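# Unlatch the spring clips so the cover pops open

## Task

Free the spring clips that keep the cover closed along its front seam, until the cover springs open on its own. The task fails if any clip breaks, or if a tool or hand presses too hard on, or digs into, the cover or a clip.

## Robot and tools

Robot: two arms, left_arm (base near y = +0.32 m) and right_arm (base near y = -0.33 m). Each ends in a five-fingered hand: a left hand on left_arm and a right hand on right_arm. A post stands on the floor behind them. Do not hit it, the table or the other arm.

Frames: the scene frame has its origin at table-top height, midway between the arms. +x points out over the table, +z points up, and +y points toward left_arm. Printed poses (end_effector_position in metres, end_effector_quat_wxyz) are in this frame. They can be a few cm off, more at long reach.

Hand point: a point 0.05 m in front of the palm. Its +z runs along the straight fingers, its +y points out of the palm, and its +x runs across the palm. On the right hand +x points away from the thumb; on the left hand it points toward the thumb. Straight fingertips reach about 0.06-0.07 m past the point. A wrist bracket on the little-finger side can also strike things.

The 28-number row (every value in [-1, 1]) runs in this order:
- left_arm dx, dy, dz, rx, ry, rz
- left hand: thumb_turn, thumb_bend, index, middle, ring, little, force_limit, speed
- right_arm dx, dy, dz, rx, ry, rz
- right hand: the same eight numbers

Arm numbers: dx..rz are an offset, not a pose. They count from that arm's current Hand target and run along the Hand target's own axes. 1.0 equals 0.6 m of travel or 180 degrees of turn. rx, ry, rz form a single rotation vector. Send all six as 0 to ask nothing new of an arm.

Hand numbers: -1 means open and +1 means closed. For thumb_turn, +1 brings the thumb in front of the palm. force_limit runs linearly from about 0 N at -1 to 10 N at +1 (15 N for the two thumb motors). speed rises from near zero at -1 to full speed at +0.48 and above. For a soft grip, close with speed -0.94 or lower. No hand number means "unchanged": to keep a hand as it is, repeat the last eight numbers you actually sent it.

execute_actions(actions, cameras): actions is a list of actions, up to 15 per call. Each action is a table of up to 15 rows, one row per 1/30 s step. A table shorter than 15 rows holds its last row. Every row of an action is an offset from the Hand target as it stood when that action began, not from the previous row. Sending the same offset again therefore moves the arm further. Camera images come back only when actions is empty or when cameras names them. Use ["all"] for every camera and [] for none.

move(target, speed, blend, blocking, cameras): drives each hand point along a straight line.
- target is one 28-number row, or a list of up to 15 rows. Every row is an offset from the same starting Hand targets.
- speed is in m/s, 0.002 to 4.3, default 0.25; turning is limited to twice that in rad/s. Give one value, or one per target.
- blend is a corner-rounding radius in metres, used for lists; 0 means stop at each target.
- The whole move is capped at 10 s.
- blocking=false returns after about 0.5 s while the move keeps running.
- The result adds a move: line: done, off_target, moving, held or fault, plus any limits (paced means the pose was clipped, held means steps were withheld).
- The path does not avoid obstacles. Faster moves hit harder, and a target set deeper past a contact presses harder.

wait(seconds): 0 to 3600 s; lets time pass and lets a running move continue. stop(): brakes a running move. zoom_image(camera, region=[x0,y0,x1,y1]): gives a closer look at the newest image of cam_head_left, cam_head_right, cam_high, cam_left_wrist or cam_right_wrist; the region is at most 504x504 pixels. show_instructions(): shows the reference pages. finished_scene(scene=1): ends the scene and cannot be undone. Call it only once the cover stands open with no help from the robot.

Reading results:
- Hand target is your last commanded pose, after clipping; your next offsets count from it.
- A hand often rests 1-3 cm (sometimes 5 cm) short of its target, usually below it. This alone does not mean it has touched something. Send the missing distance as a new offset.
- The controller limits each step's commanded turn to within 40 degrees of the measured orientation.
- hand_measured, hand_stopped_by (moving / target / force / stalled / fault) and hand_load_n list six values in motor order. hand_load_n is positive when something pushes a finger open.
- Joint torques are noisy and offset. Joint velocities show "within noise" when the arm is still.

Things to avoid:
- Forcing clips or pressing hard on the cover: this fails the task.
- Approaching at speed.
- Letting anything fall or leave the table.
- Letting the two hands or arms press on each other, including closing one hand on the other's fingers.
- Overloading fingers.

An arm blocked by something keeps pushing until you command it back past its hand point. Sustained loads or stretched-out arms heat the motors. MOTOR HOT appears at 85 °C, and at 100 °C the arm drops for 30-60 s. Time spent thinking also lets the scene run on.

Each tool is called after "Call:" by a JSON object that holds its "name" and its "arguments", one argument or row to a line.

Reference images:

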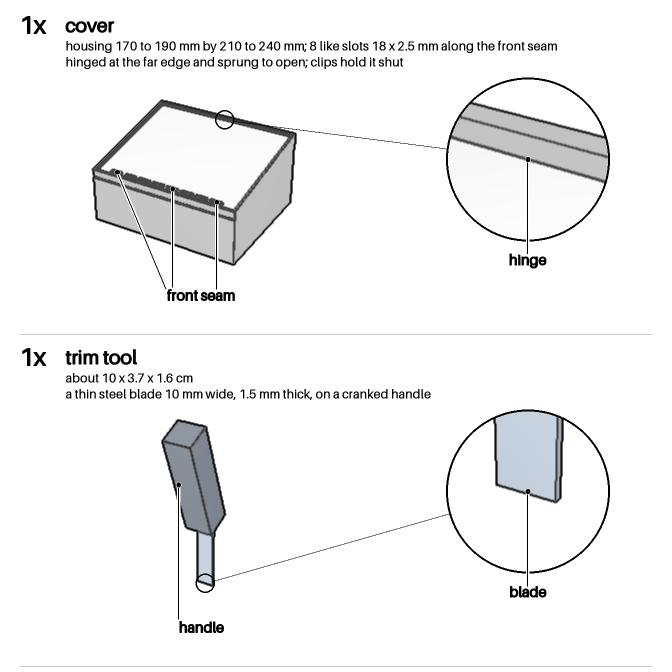

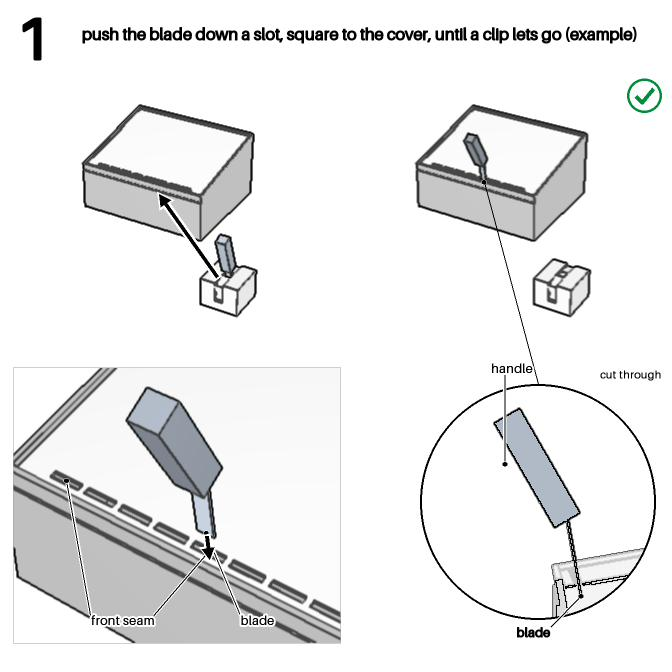

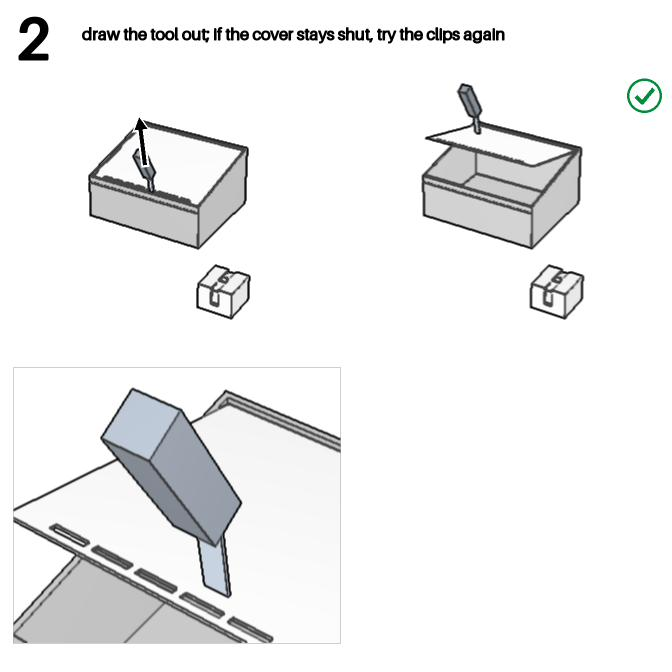

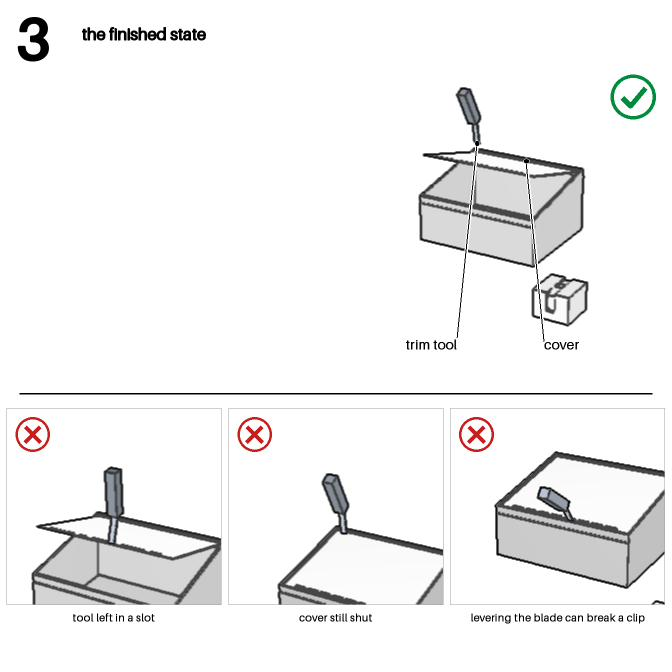

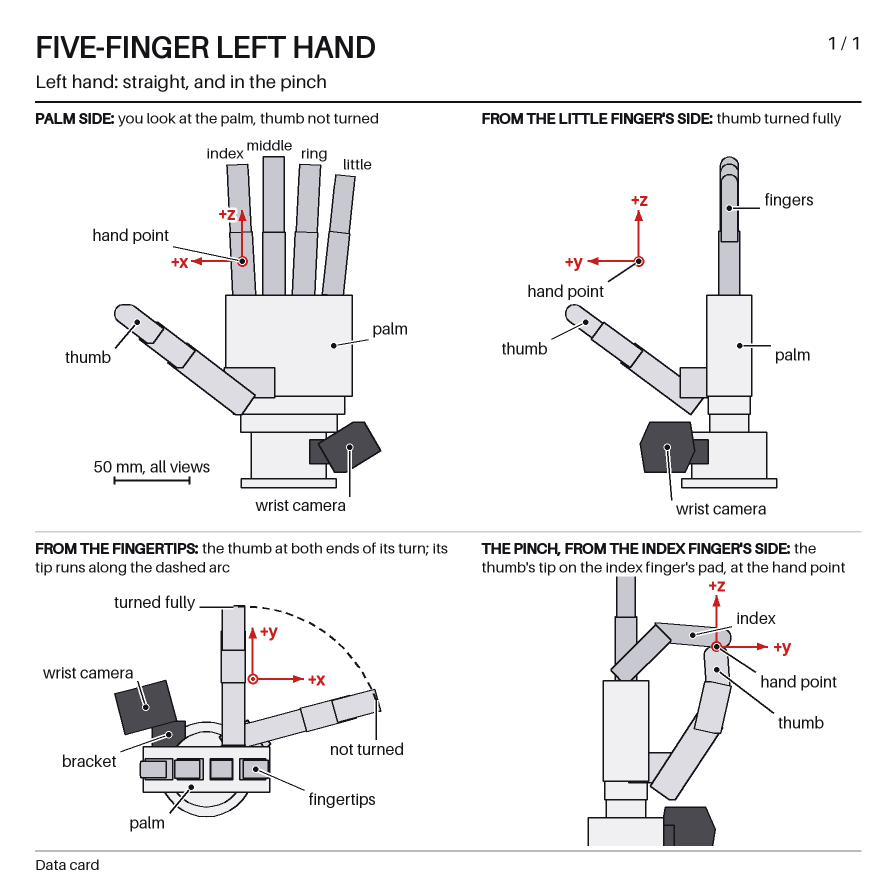

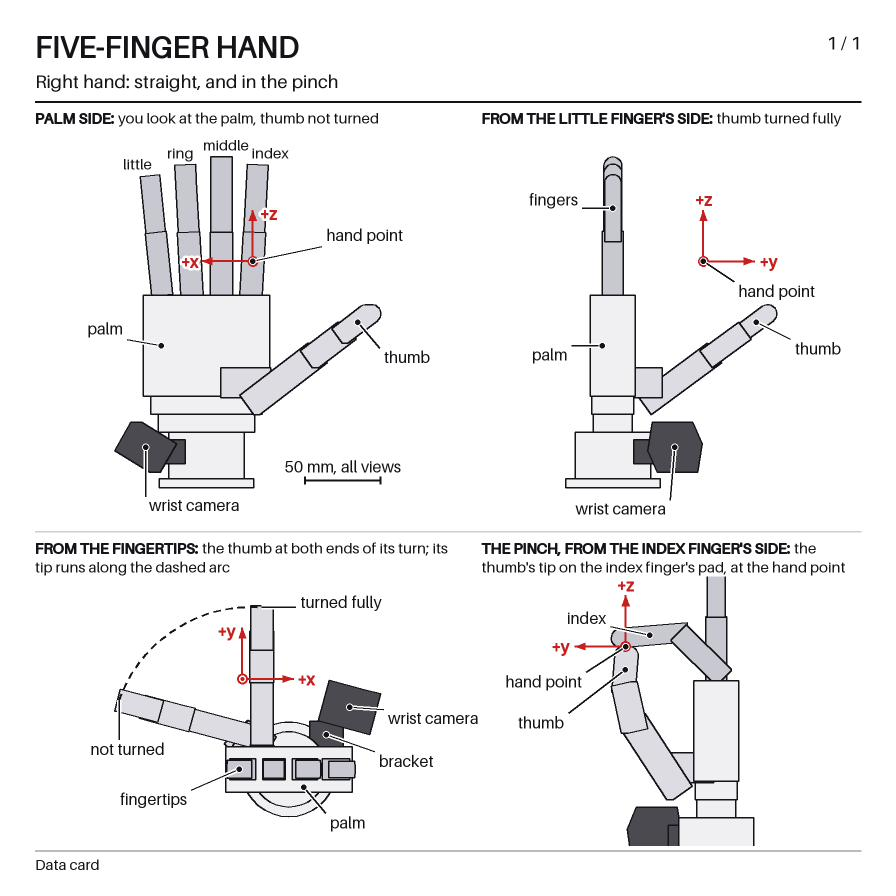

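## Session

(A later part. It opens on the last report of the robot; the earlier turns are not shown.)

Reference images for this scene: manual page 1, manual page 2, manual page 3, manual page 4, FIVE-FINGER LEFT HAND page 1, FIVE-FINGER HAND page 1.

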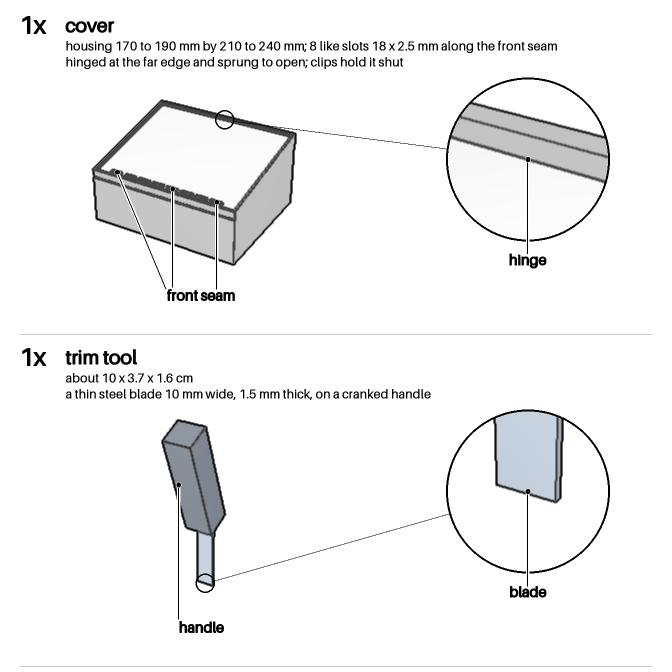

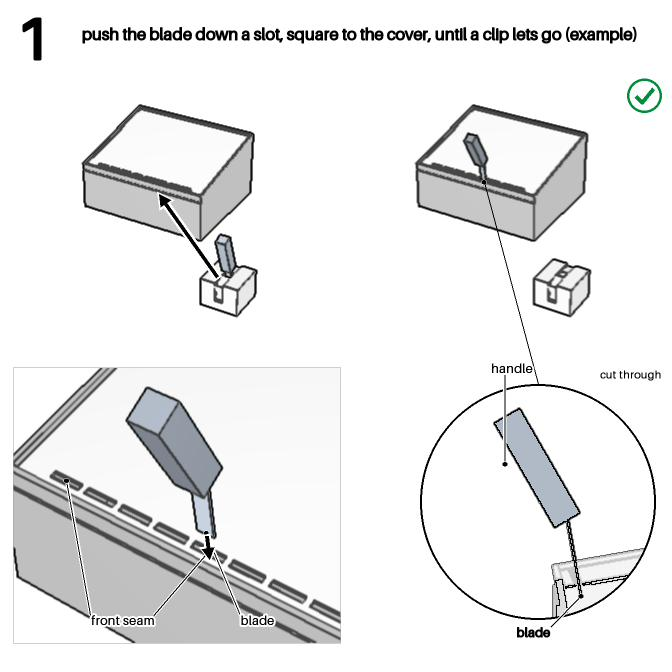

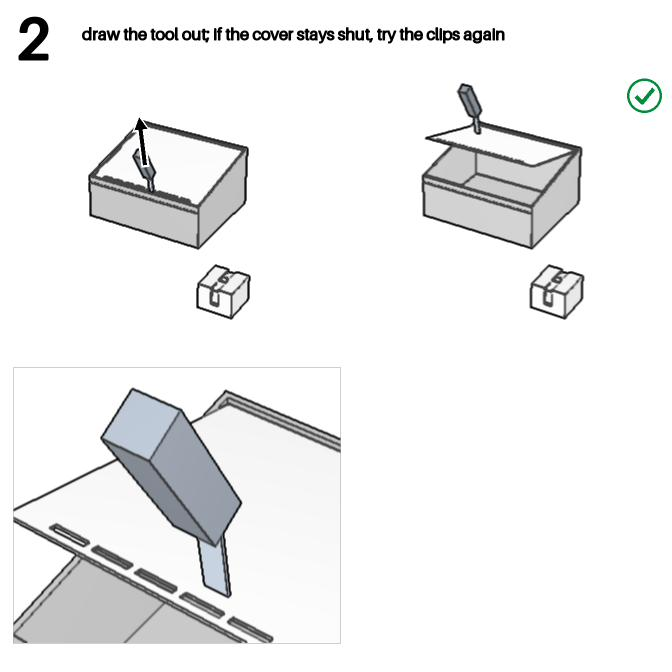

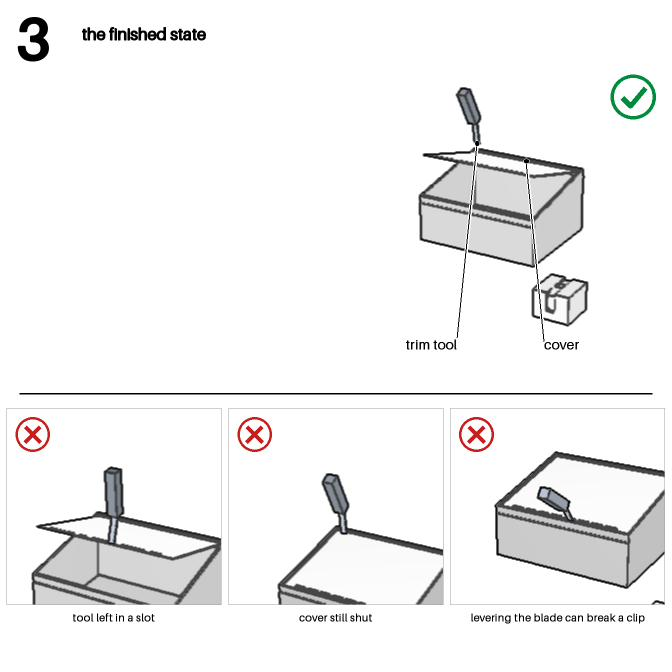

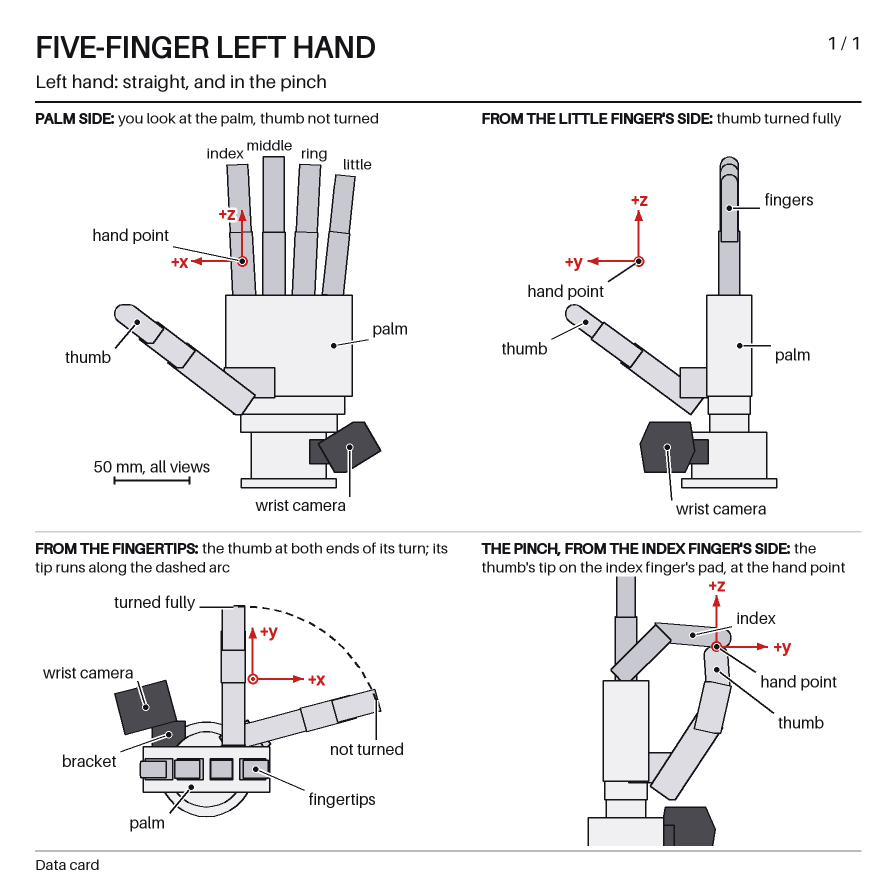

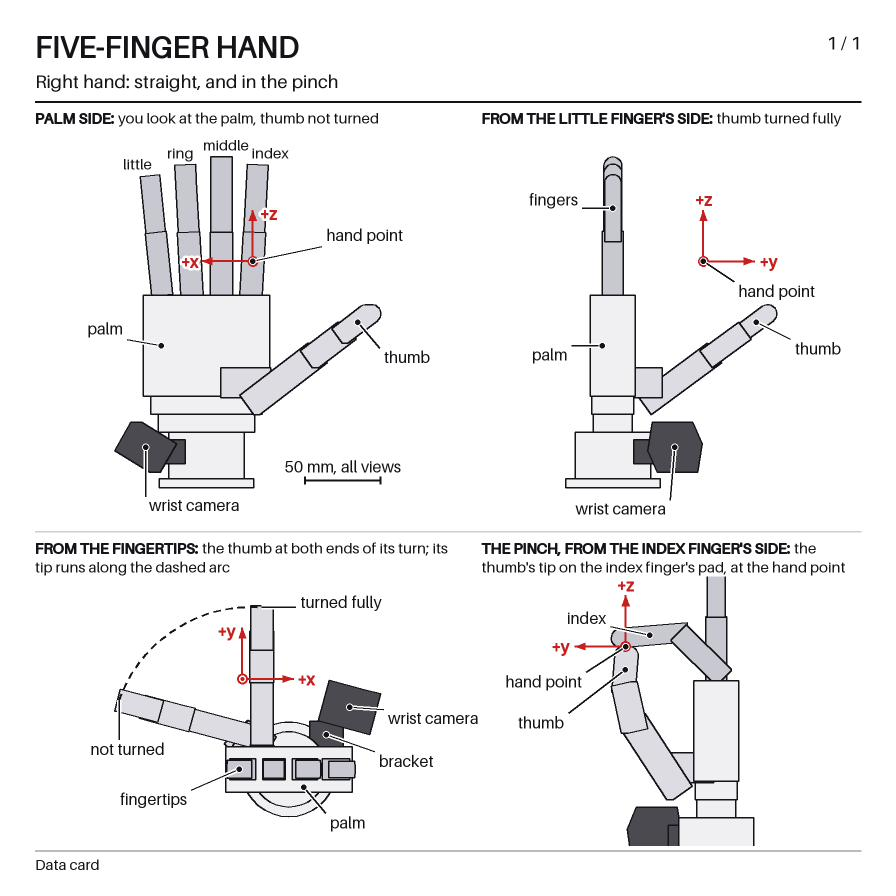

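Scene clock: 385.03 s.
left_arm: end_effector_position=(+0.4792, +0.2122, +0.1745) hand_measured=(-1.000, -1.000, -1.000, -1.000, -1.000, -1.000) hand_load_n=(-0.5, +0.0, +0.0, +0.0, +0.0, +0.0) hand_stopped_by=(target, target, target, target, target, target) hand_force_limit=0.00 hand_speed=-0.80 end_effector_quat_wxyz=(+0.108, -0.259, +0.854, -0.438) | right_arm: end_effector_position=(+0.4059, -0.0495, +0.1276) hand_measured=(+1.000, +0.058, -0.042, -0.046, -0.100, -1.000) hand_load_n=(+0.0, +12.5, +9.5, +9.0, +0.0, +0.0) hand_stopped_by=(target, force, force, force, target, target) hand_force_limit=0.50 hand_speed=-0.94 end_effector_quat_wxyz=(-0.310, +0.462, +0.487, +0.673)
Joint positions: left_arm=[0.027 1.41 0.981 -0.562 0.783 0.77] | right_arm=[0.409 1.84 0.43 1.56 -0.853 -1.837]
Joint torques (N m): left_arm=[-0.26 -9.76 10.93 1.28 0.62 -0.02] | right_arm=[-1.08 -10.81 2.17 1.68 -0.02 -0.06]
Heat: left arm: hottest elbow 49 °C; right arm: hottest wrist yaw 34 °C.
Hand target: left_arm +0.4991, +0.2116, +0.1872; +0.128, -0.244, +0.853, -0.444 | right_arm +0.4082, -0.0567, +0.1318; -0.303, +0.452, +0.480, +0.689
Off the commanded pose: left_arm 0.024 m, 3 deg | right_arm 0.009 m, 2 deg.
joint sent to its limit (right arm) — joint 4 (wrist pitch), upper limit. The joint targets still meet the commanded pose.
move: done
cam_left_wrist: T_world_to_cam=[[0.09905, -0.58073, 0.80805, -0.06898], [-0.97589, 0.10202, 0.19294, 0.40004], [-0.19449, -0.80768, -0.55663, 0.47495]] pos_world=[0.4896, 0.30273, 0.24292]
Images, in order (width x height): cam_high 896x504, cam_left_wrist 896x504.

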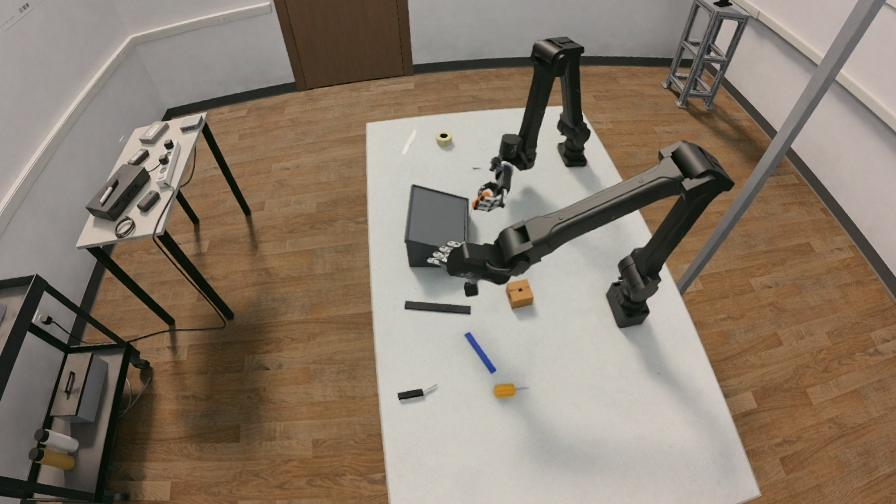

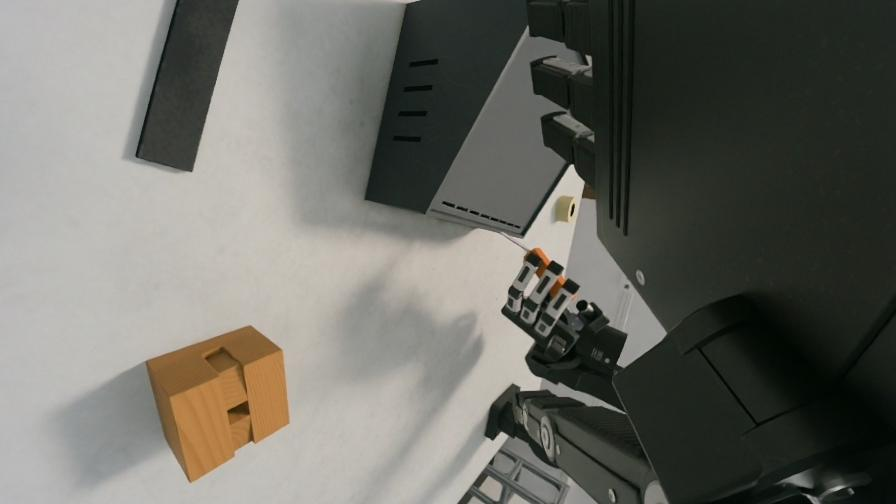

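Call:
{"name": "move", "arguments": {
  "target": [
    [0,0,0,0,0,0,-1,-1,-1,-1,-1,-1,0,-0.8,0.0084,0.0001,-0.0011,0,0,0,1,0.1,0.35,0.35,-0.1,-1,0.5,-0.94],
    [0,0,0,0,0,0,-1,-1,-1,-1,-1,-1,0,-0.8,0.0084,0.0121,0.0005,0,0,0,1,0.1,0.35,0.35,-0.1,-1,0.5,-0.94]
  ],
  "speed": 0.05,
  "blend": 0.001,
  "cameras": ["cam_left_wrist","cam_high"]
}}

Call:
{"name": "zoom_image", "arguments": {
  "camera": "cam_left_wrist",
  "region": [486, 203, 536, 243]
}}

Call:
{"name": "zoom_image", "arguments": {
  "camera": "cam_high",
  "region": [450, 195, 490, 227]
}}

Scene clock: 387.73 s.
left_arm: end_effector_position=(+0.4792, +0.2122, +0.1745) hand_measured=(-1.000, -1.000, -1.000, -1.000, -1.000, -1.000) hand_load_n=(+0.0, +0.0, +0.0, +0.0, +0.0, +0.0) hand_stopped_by=(target, target, target, target, target, target) hand_force_limit=0.00 hand_speed=-0.80 end_effector_quat_wxyz=(+0.108, -0.259, +0.854, -0.438) | right_arm: end_effector_position=(+0.4063, -0.0551, +0.1293) hand_measured=(+1.000, +0.058, -0.042, -0.046, -0.100, -1.000) hand_load_n=(+0.0, +12.5, +9.0, +8.5, +0.0, +0.0) hand_stopped_by=(target, force, force, force, target, target) hand_force_limit=0.50 hand_speed=-0.94 end_effector_quat_wxyz=(-0.307, +0.463, +0.486, +0.675)
Joint positions: left_arm=[0.027 1.41 0.981 -0.562 0.783 0.77] | right_arm=[0.396 1.832 0.423 1.56 -0.861 -1.837]
Joint torques (N m): left_arm=[-0.26 -9.82 10.96 1.29 0.62 -0.02] | right_arm=[-1.03 -11.11 3.21 1.66 -0.11 0.1]
Heat: left arm: hottest elbow 49 °C; right arm: hottest wrist yaw 34 °C.
Hand target: left_arm +0.4991, +0.2116, +0.1872; +0.128, -0.244, +0.853, -0.444 | right_arm +0.4125, -0.0589, +0.1393; -0.303, +0.452, +0.480, +0.689
Off the commanded pose: left_arm 0.024 m, 3 deg | right_arm 0.012 m, 2 deg.
joint sent to its limit (right arm) — joint 4 (wrist pitch), upper limit. The joint targets still meet the commanded pose.
move: off_target (right_arm)
cam_left_wrist: T_world_to_cam=[[0.09905, -0.58073, 0.80805, -0.06898], [-0.97589, 0.10202, 0.19294, 0.40004], [-0.19449, -0.80768, -0.55663, 0.47495]] pos_world=[0.4896, 0.30273, 0.24292]
Images, in order (width x height): cam_high 896x504, cam_left_wrist 896x504.

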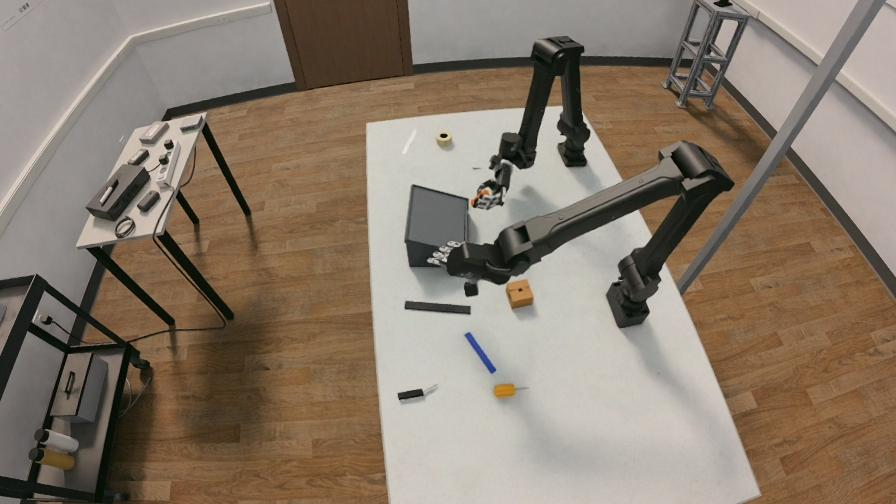

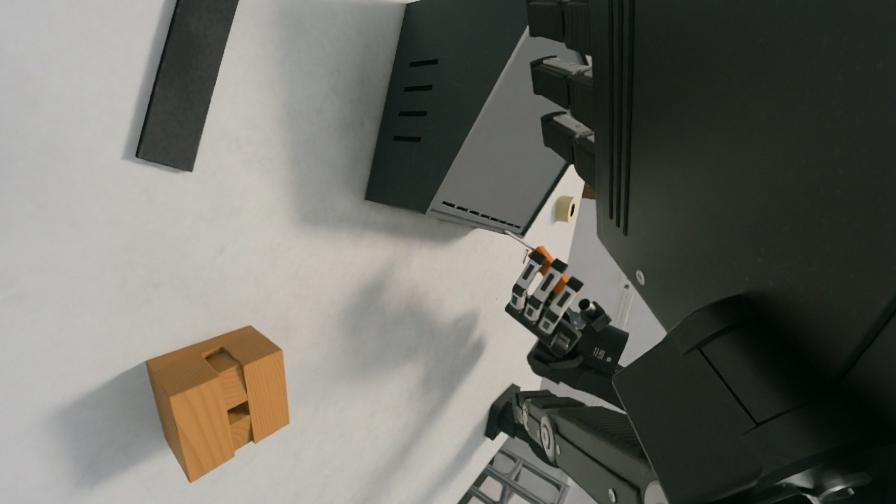

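Scaled by 10.080 from the camera's image (finer frame: 1280x720).

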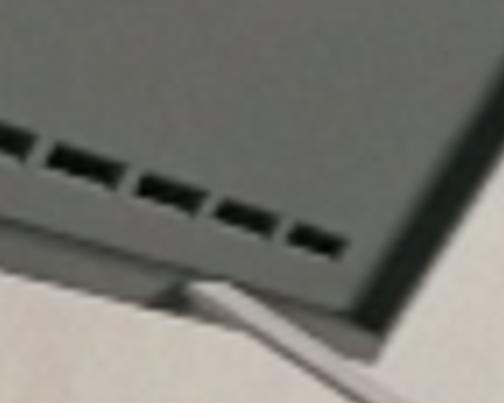

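Scaled by 12.600 from the camera's image (finer frame: 1280x720).

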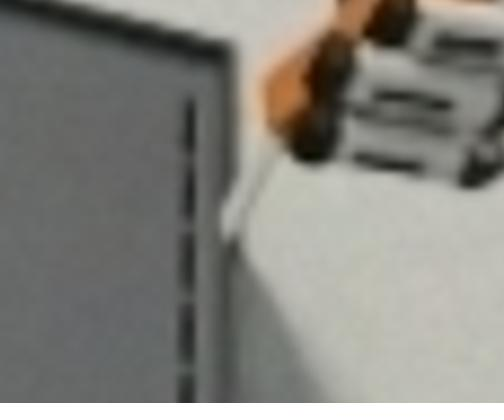

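Call:
{"name": "move", "arguments": {
  "target": [0,0,0,0,0,0,-1,-1,-1,-1,-1,-1,0,-0.8,0.0015,0.0141,0.0063,0,0,0,1,0.1,0.35,0.35,-0.1,-1,0.5,-0.94],
  "speed": 0.05,
  "cameras": ["cam_left_wrist","cam_high"]
}}

Call:
{"name": "zoom_image", "arguments": {
  "camera": "cam_left_wrist",
  "region": [486, 203, 536, 243]
}}

Call:
{"name": "zoom_image", "arguments": {
  "camera": "cam_high",
  "region": [450, 195, 490, 227]
}}

Scene clock: 389.23 s.
left_arm: end_effector_position=(+0.4792, +0.2122, +0.1745) hand_measured=(-1.000, -1.000, -1.000, -1.000, -1.000, -1.000) hand_load_n=(+0.0, +0.0, +0.0, +0.0, +0.0, +0.0) hand_stopped_by=(target, target, target, target, target, target) hand_force_limit=0.00 hand_speed=-0.80 end_effector_quat_wxyz=(+0.108, -0.259, +0.854, -0.438) | right_arm: end_effector_position=(+0.4119, -0.0547, +0.1334) hand_measured=(+1.000, +0.058, -0.042, -0.046, -0.100, -1.000) hand_load_n=(+0.0, +12.0, +9.5, +9.0, +0.0, +0.0) hand_stopped_by=(target, force, force, force, target, target) hand_force_limit=0.50 hand_speed=-0.94 end_effector_quat_wxyz=(-0.308, +0.460, +0.485, +0.678)
Joint positions: left_arm=[0.027 1.41 0.981 -0.562 0.783 0.77] | right_arm=[0.39 1.832 0.439 1.56 -0.868 -1.827]
Joint torques (N m): left_arm=[-0.26 -9.76 10.95 1.29 0.62 -0.02] | right_arm=[-1.08 -10.99 3.73 1.65 -0.08 0.18]
Heat: left arm: hottest elbow 49 °C; right arm: hottest wrist yaw 34 °C.
Hand target: left_arm +0.4991, +0.2116, +0.1872; +0.128, -0.244, +0.853, -0.444 | right_arm +0.4205, -0.0584, +0.1439; -0.303, +0.452, +0.480, +0.689
Off the commanded pose: left_arm 0.024 m, 3 deg | right_arm 0.014 m, 2 deg.
joint sent to its limit (right arm) — joint 4 (wrist pitch), upper limit. The joint targets still meet the commanded pose.
move: off_target (right_arm)
cam_left_wrist: T_world_to_cam=[[0.09905, -0.58073, 0.80805, -0.06898], [-0.97589, 0.10202, 0.19294, 0.40004], [-0.19449, -0.80768, -0.55663, 0.47495]] pos_world=[0.4896, 0.30273, 0.24292]
Images, in order (width x height): cam_high 896x504, cam_left_wrist 896x504.

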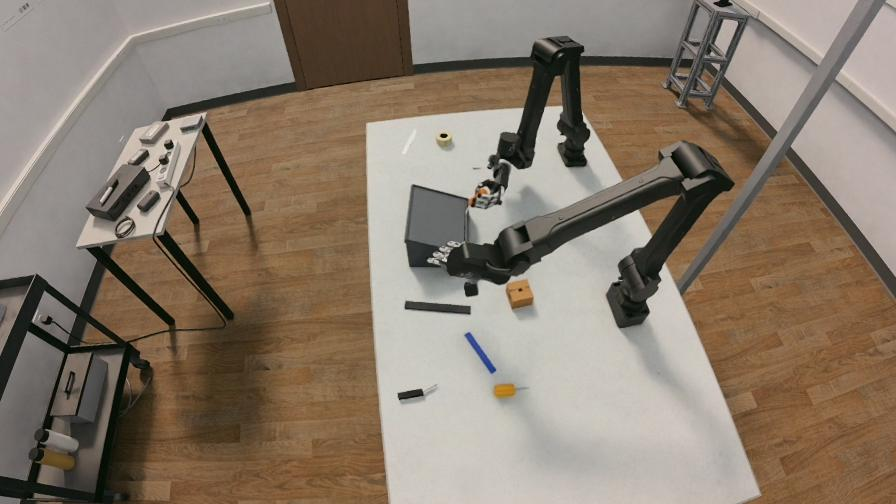

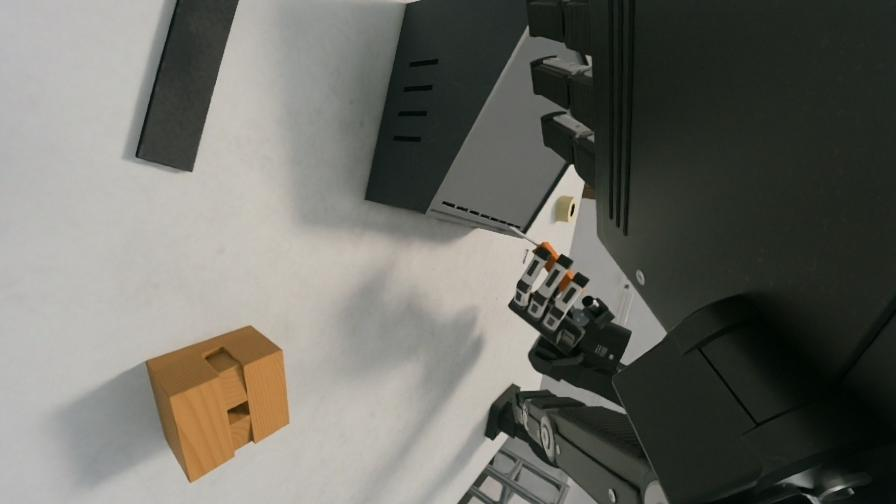

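Scaled by 10.080 from the camera's image (finer frame: 1280x720).

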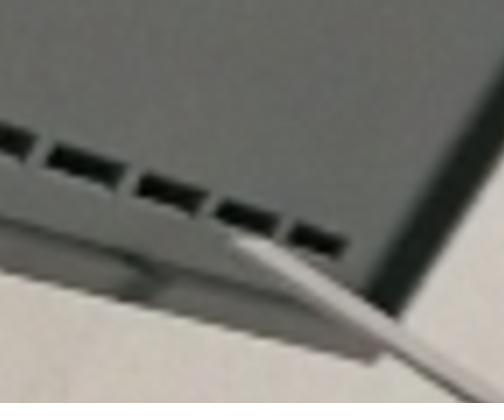

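Scaled by 12.600 from the camera's image (finer frame: 1280x720).

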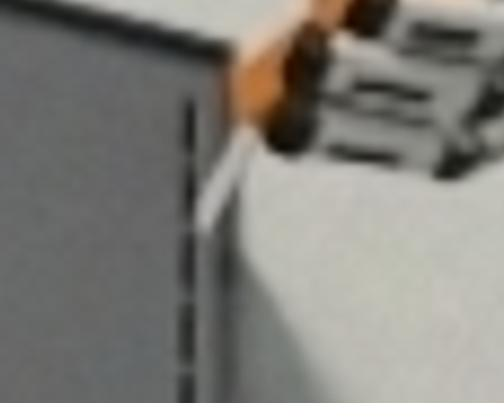

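Call:
{"name": "move", "arguments": {
  "target": [0,0,0,0,0,0,-1,-1,-1,-1,-1,-1,0,-0.8,-0.0085,0.0026,0.0036,0,0,0,1,0.1,0.35,0.35,-0.1,-1,0.5,-0.94],
  "speed": 0.05,
  "cameras": ["cam_left_wrist","cam_high"]
}}

Call:
{"name": "zoom_image", "arguments": {
  "camera": "cam_left_wrist",
  "region": [486, 203, 536, 243]
}}

Call:
{"name": "zoom_image", "arguments": {
  "camera": "cam_high",
  "region": [450, 195, 490, 227]
}}

Scene clock: 391.17 s.
left_arm: end_effector_position=(+0.4792, +0.2122, +0.1745) hand_measured=(-1.000, -1.000, -1.000, -1.000, -1.000, -1.000) hand_load_n=(-0.5, +0.0, +0.0, +0.0, +0.0, +0.0) hand_stopped_by=(target, target, target, target, target, target) hand_force_limit=0.00 hand_speed=-0.80 end_effector_quat_wxyz=(+0.108, -0.259, +0.854, -0.438) | right_arm: end_effector_position=(+0.4159, -0.0533, +0.1373) hand_measured=(+1.000, +0.058, -0.042, -0.046, -0.100, -1.000) hand_load_n=(+0.0, +12.5, +9.5, +9.0, +0.0, +0.0) hand_stopped_by=(target, force, force, force, target, target) hand_force_limit=0.50 hand_speed=-0.94 end_effector_quat_wxyz=(-0.306, +0.455, +0.485, +0.681)
Joint positions: left_arm=[0.027 1.41 0.981 -0.562 0.783 0.77] | right_arm=[0.39 1.832 0.451 1.56 -0.868 -1.827]
Joint torques (N m): left_arm=[-0.26 -9.76 10.96 1.28 0.62 -0.02] | right_arm=[-1.03 -9.76 3.93 1.65 -0.07 0.11]
Heat: left arm: hottest elbow 49 °C; right arm: hottest wrist yaw 34 °C.
Hand target: left_arm +0.4991, +0.2116, +0.1872; +0.128, -0.244, +0.853, -0.444 | right_arm +0.4247, -0.0570, +0.1402; -0.303, +0.452, +0.480, +0.689
Off the commanded pose: left_arm 0.024 m, 3 deg | right_arm 0.010 m, 1 deg.
joint sent to its limit (right arm) — joint 4 (wrist pitch), upper limit. The joint targets still meet the commanded pose.
move: done
cam_left_wrist: T_world_to_cam=[[0.09905, -0.58073, 0.80805, -0.06898], [-0.97589, 0.10202, 0.19294, 0.40004], [-0.19449, -0.80768, -0.55663, 0.47495]] pos_world=[0.4896, 0.30273, 0.24292]
Images, in order (width x height): cam_high 896x504, cam_left_wrist 896x504.

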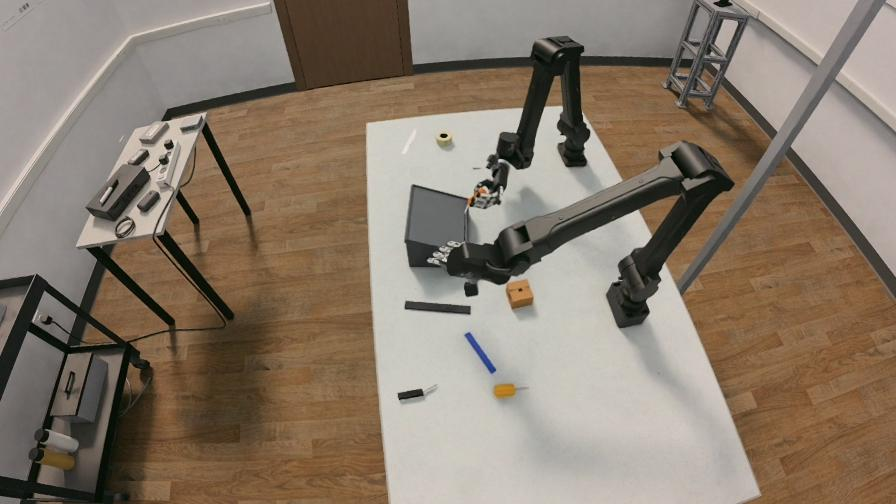

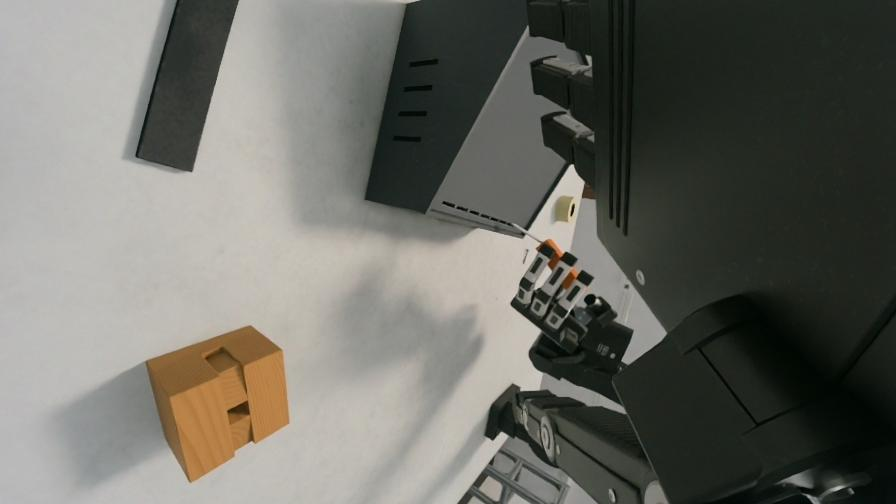

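Scaled by 10.080 from the camera's image (finer frame: 1280x720).

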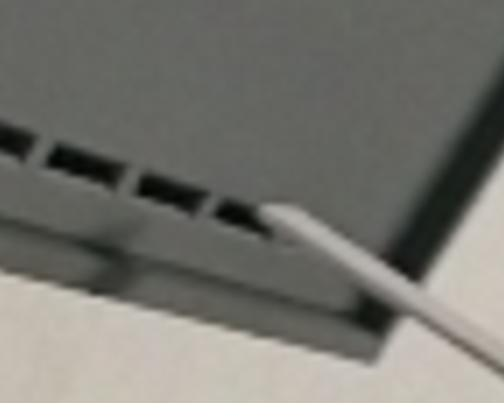

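Scaled by 12.600 from the camera's image (finer frame: 1280x720).

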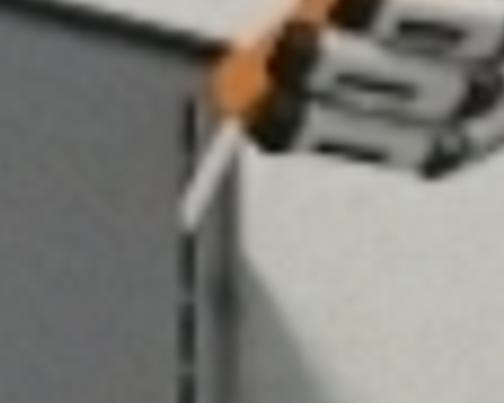

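Call:
{"name": "move", "arguments": {
  "target": [0,0,0,0,0,0,-1,-1,-1,-1,-1,-1,0,-0.8,-0.0100,-0.0067,-0.0017,0,0,0,1,0.1,0.35,0.35,-0.1,-1,0.5,-0.94],
  "speed": 0.05,
  "cameras": ["cam_left_wrist","cam_high"]
}}

Call:
{"name": "zoom_image", "arguments": {
  "camera": "cam_left_wrist",
  "region": [486, 203, 536, 243]
}}

Call:
{"name": "zoom_image", "arguments": {
  "camera": "cam_high",
  "region": [450, 195, 490, 227]
}}

Scene clock: 392.93 s.
left_arm: end_effector_position=(+0.4792, +0.2122, +0.1745) hand_measured=(-1.000, -1.000, -1.000, -1.000, -1.000, -1.000) hand_load_n=(-0.5, +0.0, +0.0, -0.5, +0.0, +0.0) hand_stopped_by=(target, target, target, target, target, target) hand_force_limit=0.00 hand_speed=-0.80 end_effector_quat_wxyz=(+0.108, -0.259, +0.854, -0.438) | right_arm: end_effector_position=(+0.4159, -0.0533, +0.1308) hand_measured=(+1.000, +0.058, -0.042, -0.046, -0.100, -1.000) hand_load_n=(+0.0, +12.5, +9.5, +9.0, +0.0, +0.0) hand_stopped_by=(target, force, force, force, target, target) hand_force_limit=0.50 hand_speed=-0.94 end_effector_quat_wxyz=(-0.308, +0.460, +0.484, +0.677)
Joint positions: left_arm=[0.027 1.41 0.981 -0.562 0.783 0.77] | right_arm=[0.39 1.845 0.451 1.56 -0.868 -1.827]
Joint torques (N m): left_arm=[-0.32 -9.82 10.96 1.28 0.62 -0.02] | right_arm=[-0.85 -9.7 3.56 1.62 -0.01 -0.01]
Heat: left arm: hottest elbow 49 °C; right arm: hottest wrist yaw 34 °C.
Hand target: left_arm +0.4991, +0.2116, +0.1872; +0.128, -0.244, +0.853, -0.444 | right_arm +0.4234, -0.0566, +0.1331; -0.303, +0.452, +0.480, +0.689
Off the commanded pose: left_arm 0.024 m, 3 deg | right_arm 0.009 m, 2 deg.
joint sent to its limit (right arm) — joint 4 (wrist pitch), upper limit. The joint targets still meet the commanded pose.
move: done
cam_left_wrist: T_world_to_cam=[[0.09905, -0.58073, 0.80805, -0.06898], [-0.97589, 0.10202, 0.19294, 0.40004], [-0.19449, -0.80768, -0.55663, 0.47495]] pos_world=[0.4896, 0.30273, 0.24292]
Images, in order (width x height): cam_high 896x504, cam_left_wrist 896x504.

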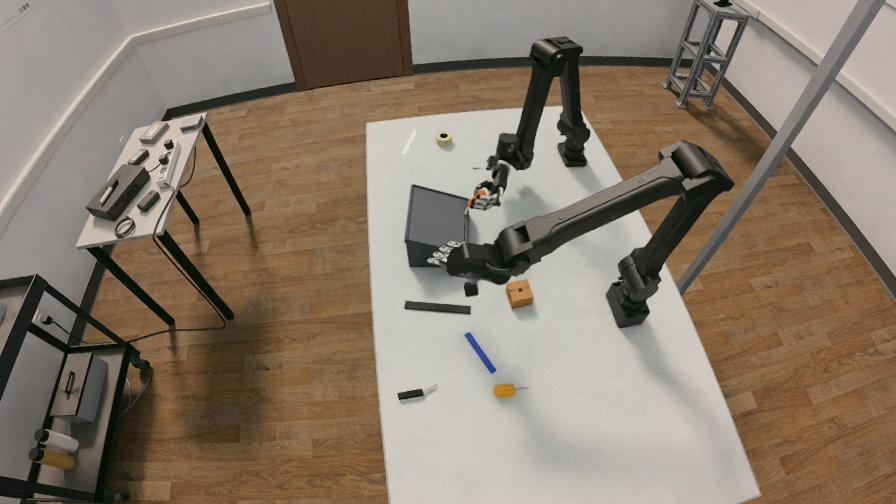

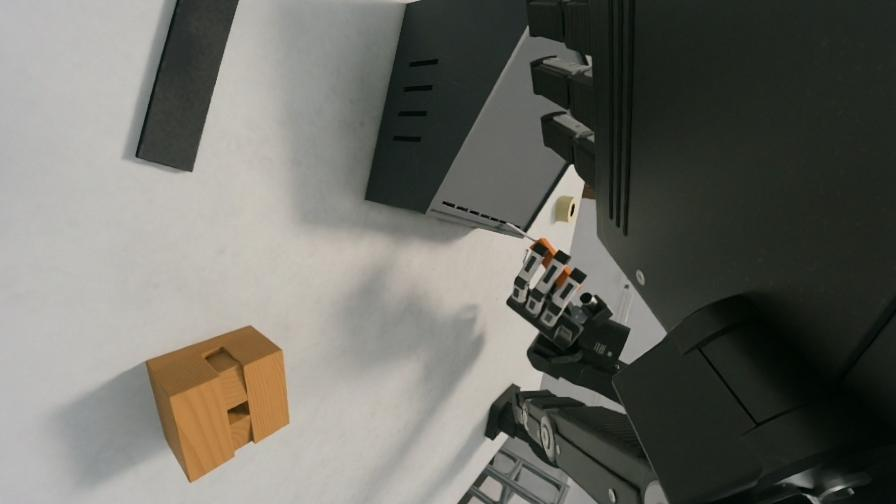

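Scaled by 10.080 from the camera's image (finer frame: 1280x720).

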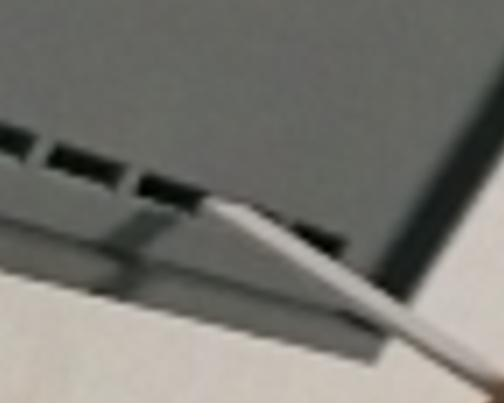

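Scaled by 12.600 from the camera's image (finer frame: 1280x720).

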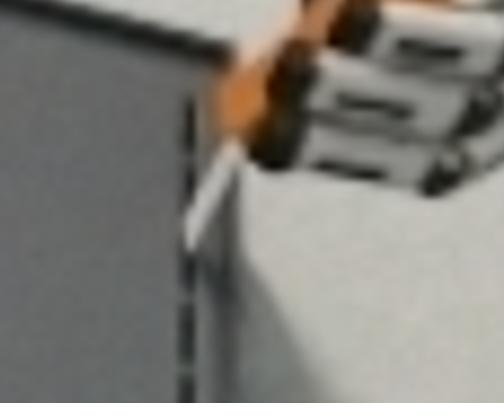

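Call:
{"name": "move", "arguments": {
  "target": [0,0,0,0,0,0,-1,-1,-1,-1,-1,-1,0,-0.8,-0.0082,-0.0028,-0.0012,0,0,0,1,0.1,0.35,0.35,-0.1,-1,0.5,-0.94],
  "speed": 0.05,
  "cameras": ["cam_left_wrist","cam_high"]
}}

Call:
{"name": "zoom_image", "arguments": {
  "camera": "cam_left_wrist",
  "region": [486, 203, 536, 243]
}}

Call:
{"name": "zoom_image", "arguments": {
  "camera": "cam_high",
  "region": [450, 195, 490, 227]
}}

Scene clock: 394.07 s.
left_arm: end_effector_position=(+0.4792, +0.2122, +0.1745) hand_measured=(-1.000, -1.000, -1.000, -1.000, -1.000, -1.000) hand_load_n=(+0.0, +0.0, +0.0, -0.5, +0.0, +0.0) hand_stopped_by=(target, target, target, target, target, target) hand_force_limit=0.00 hand_speed=-0.80 end_effector_quat_wxyz=(+0.108, -0.259, +0.854, -0.438) | right_arm: end_effector_position=(+0.4158, -0.0533, +0.1266) hand_measured=(+1.000, +0.058, -0.042, -0.046, -0.100, -1.000) hand_load_n=(+0.0, +12.5, +8.5, +9.5, +0.0, +0.0) hand_stopped_by=(target, force, force, force, target, target) hand_force_limit=0.50 hand_speed=-0.94 end_effector_quat_wxyz=(-0.309, +0.463, +0.485, +0.675)
Joint positions: left_arm=[0.027 1.41 0.981 -0.562 0.783 0.77] | right_arm=[0.39 1.854 0.451 1.56 -0.868 -1.83]
Joint torques (N m): left_arm=[-0.26 -9.82 10.95 1.28 0.61 -0.02] | right_arm=[-0.91 -9.47 3.56 1.62 -0.04 -0.04]
Heat: left arm: hottest elbow 49 °C; right arm: hottest wrist yaw 34 °C.
Hand target: left_arm +0.4991, +0.2116, +0.1872; +0.128, -0.244, +0.853, -0.444 | right_arm +0.4238, -0.0568, +0.1278; -0.303, +0.452, +0.480, +0.689
Off the commanded pose: left_arm 0.024 m, 3 deg | right_arm 0.009 m, 2 deg.
joint sent to its limit (right arm) — joint 4 (wrist pitch), upper limit. The joint targets still meet the commanded pose.
move: done
cam_left_wrist: T_world_to_cam=[[0.09905, -0.58073, 0.80805, -0.06898], [-0.97589, 0.10202, 0.19294, 0.40004], [-0.19449, -0.80768, -0.55663, 0.47495]] pos_world=[0.4896, 0.30273, 0.24292]
Images, in order (width x height): cam_high 896x504, cam_left_wrist 896x504.

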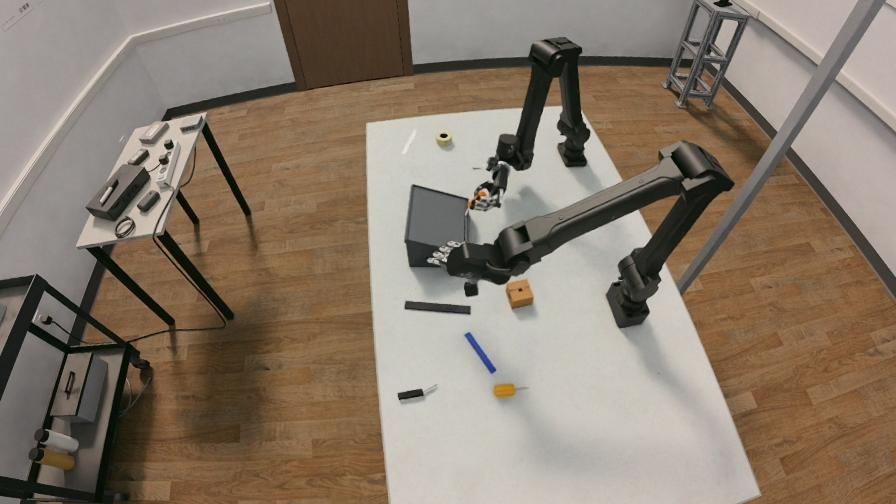

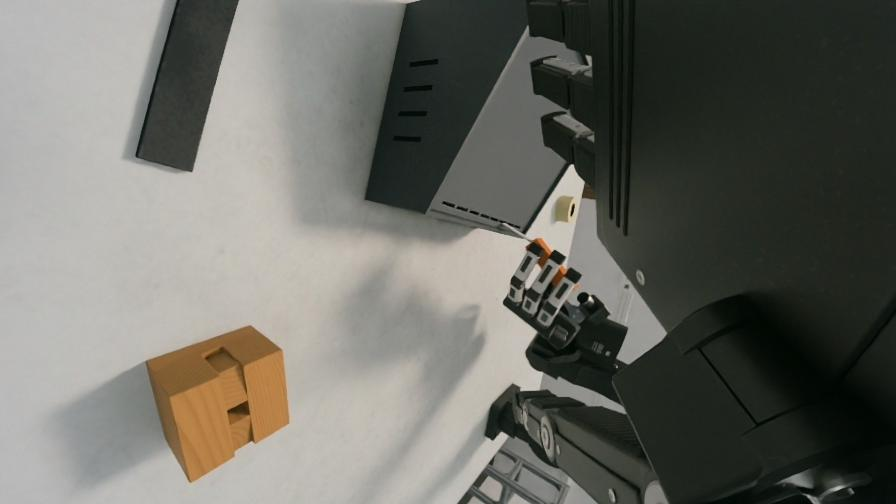

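Scaled by 10.080 from the camera's image (finer frame: 1280x720).

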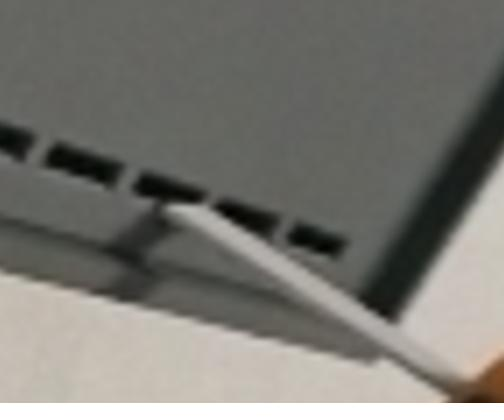

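Scaled by 12.600 from the camera's image (finer frame: 1280x720).

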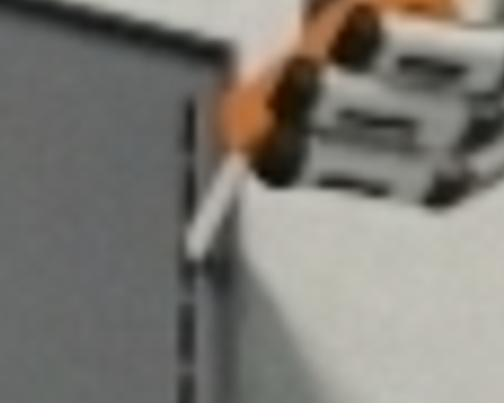

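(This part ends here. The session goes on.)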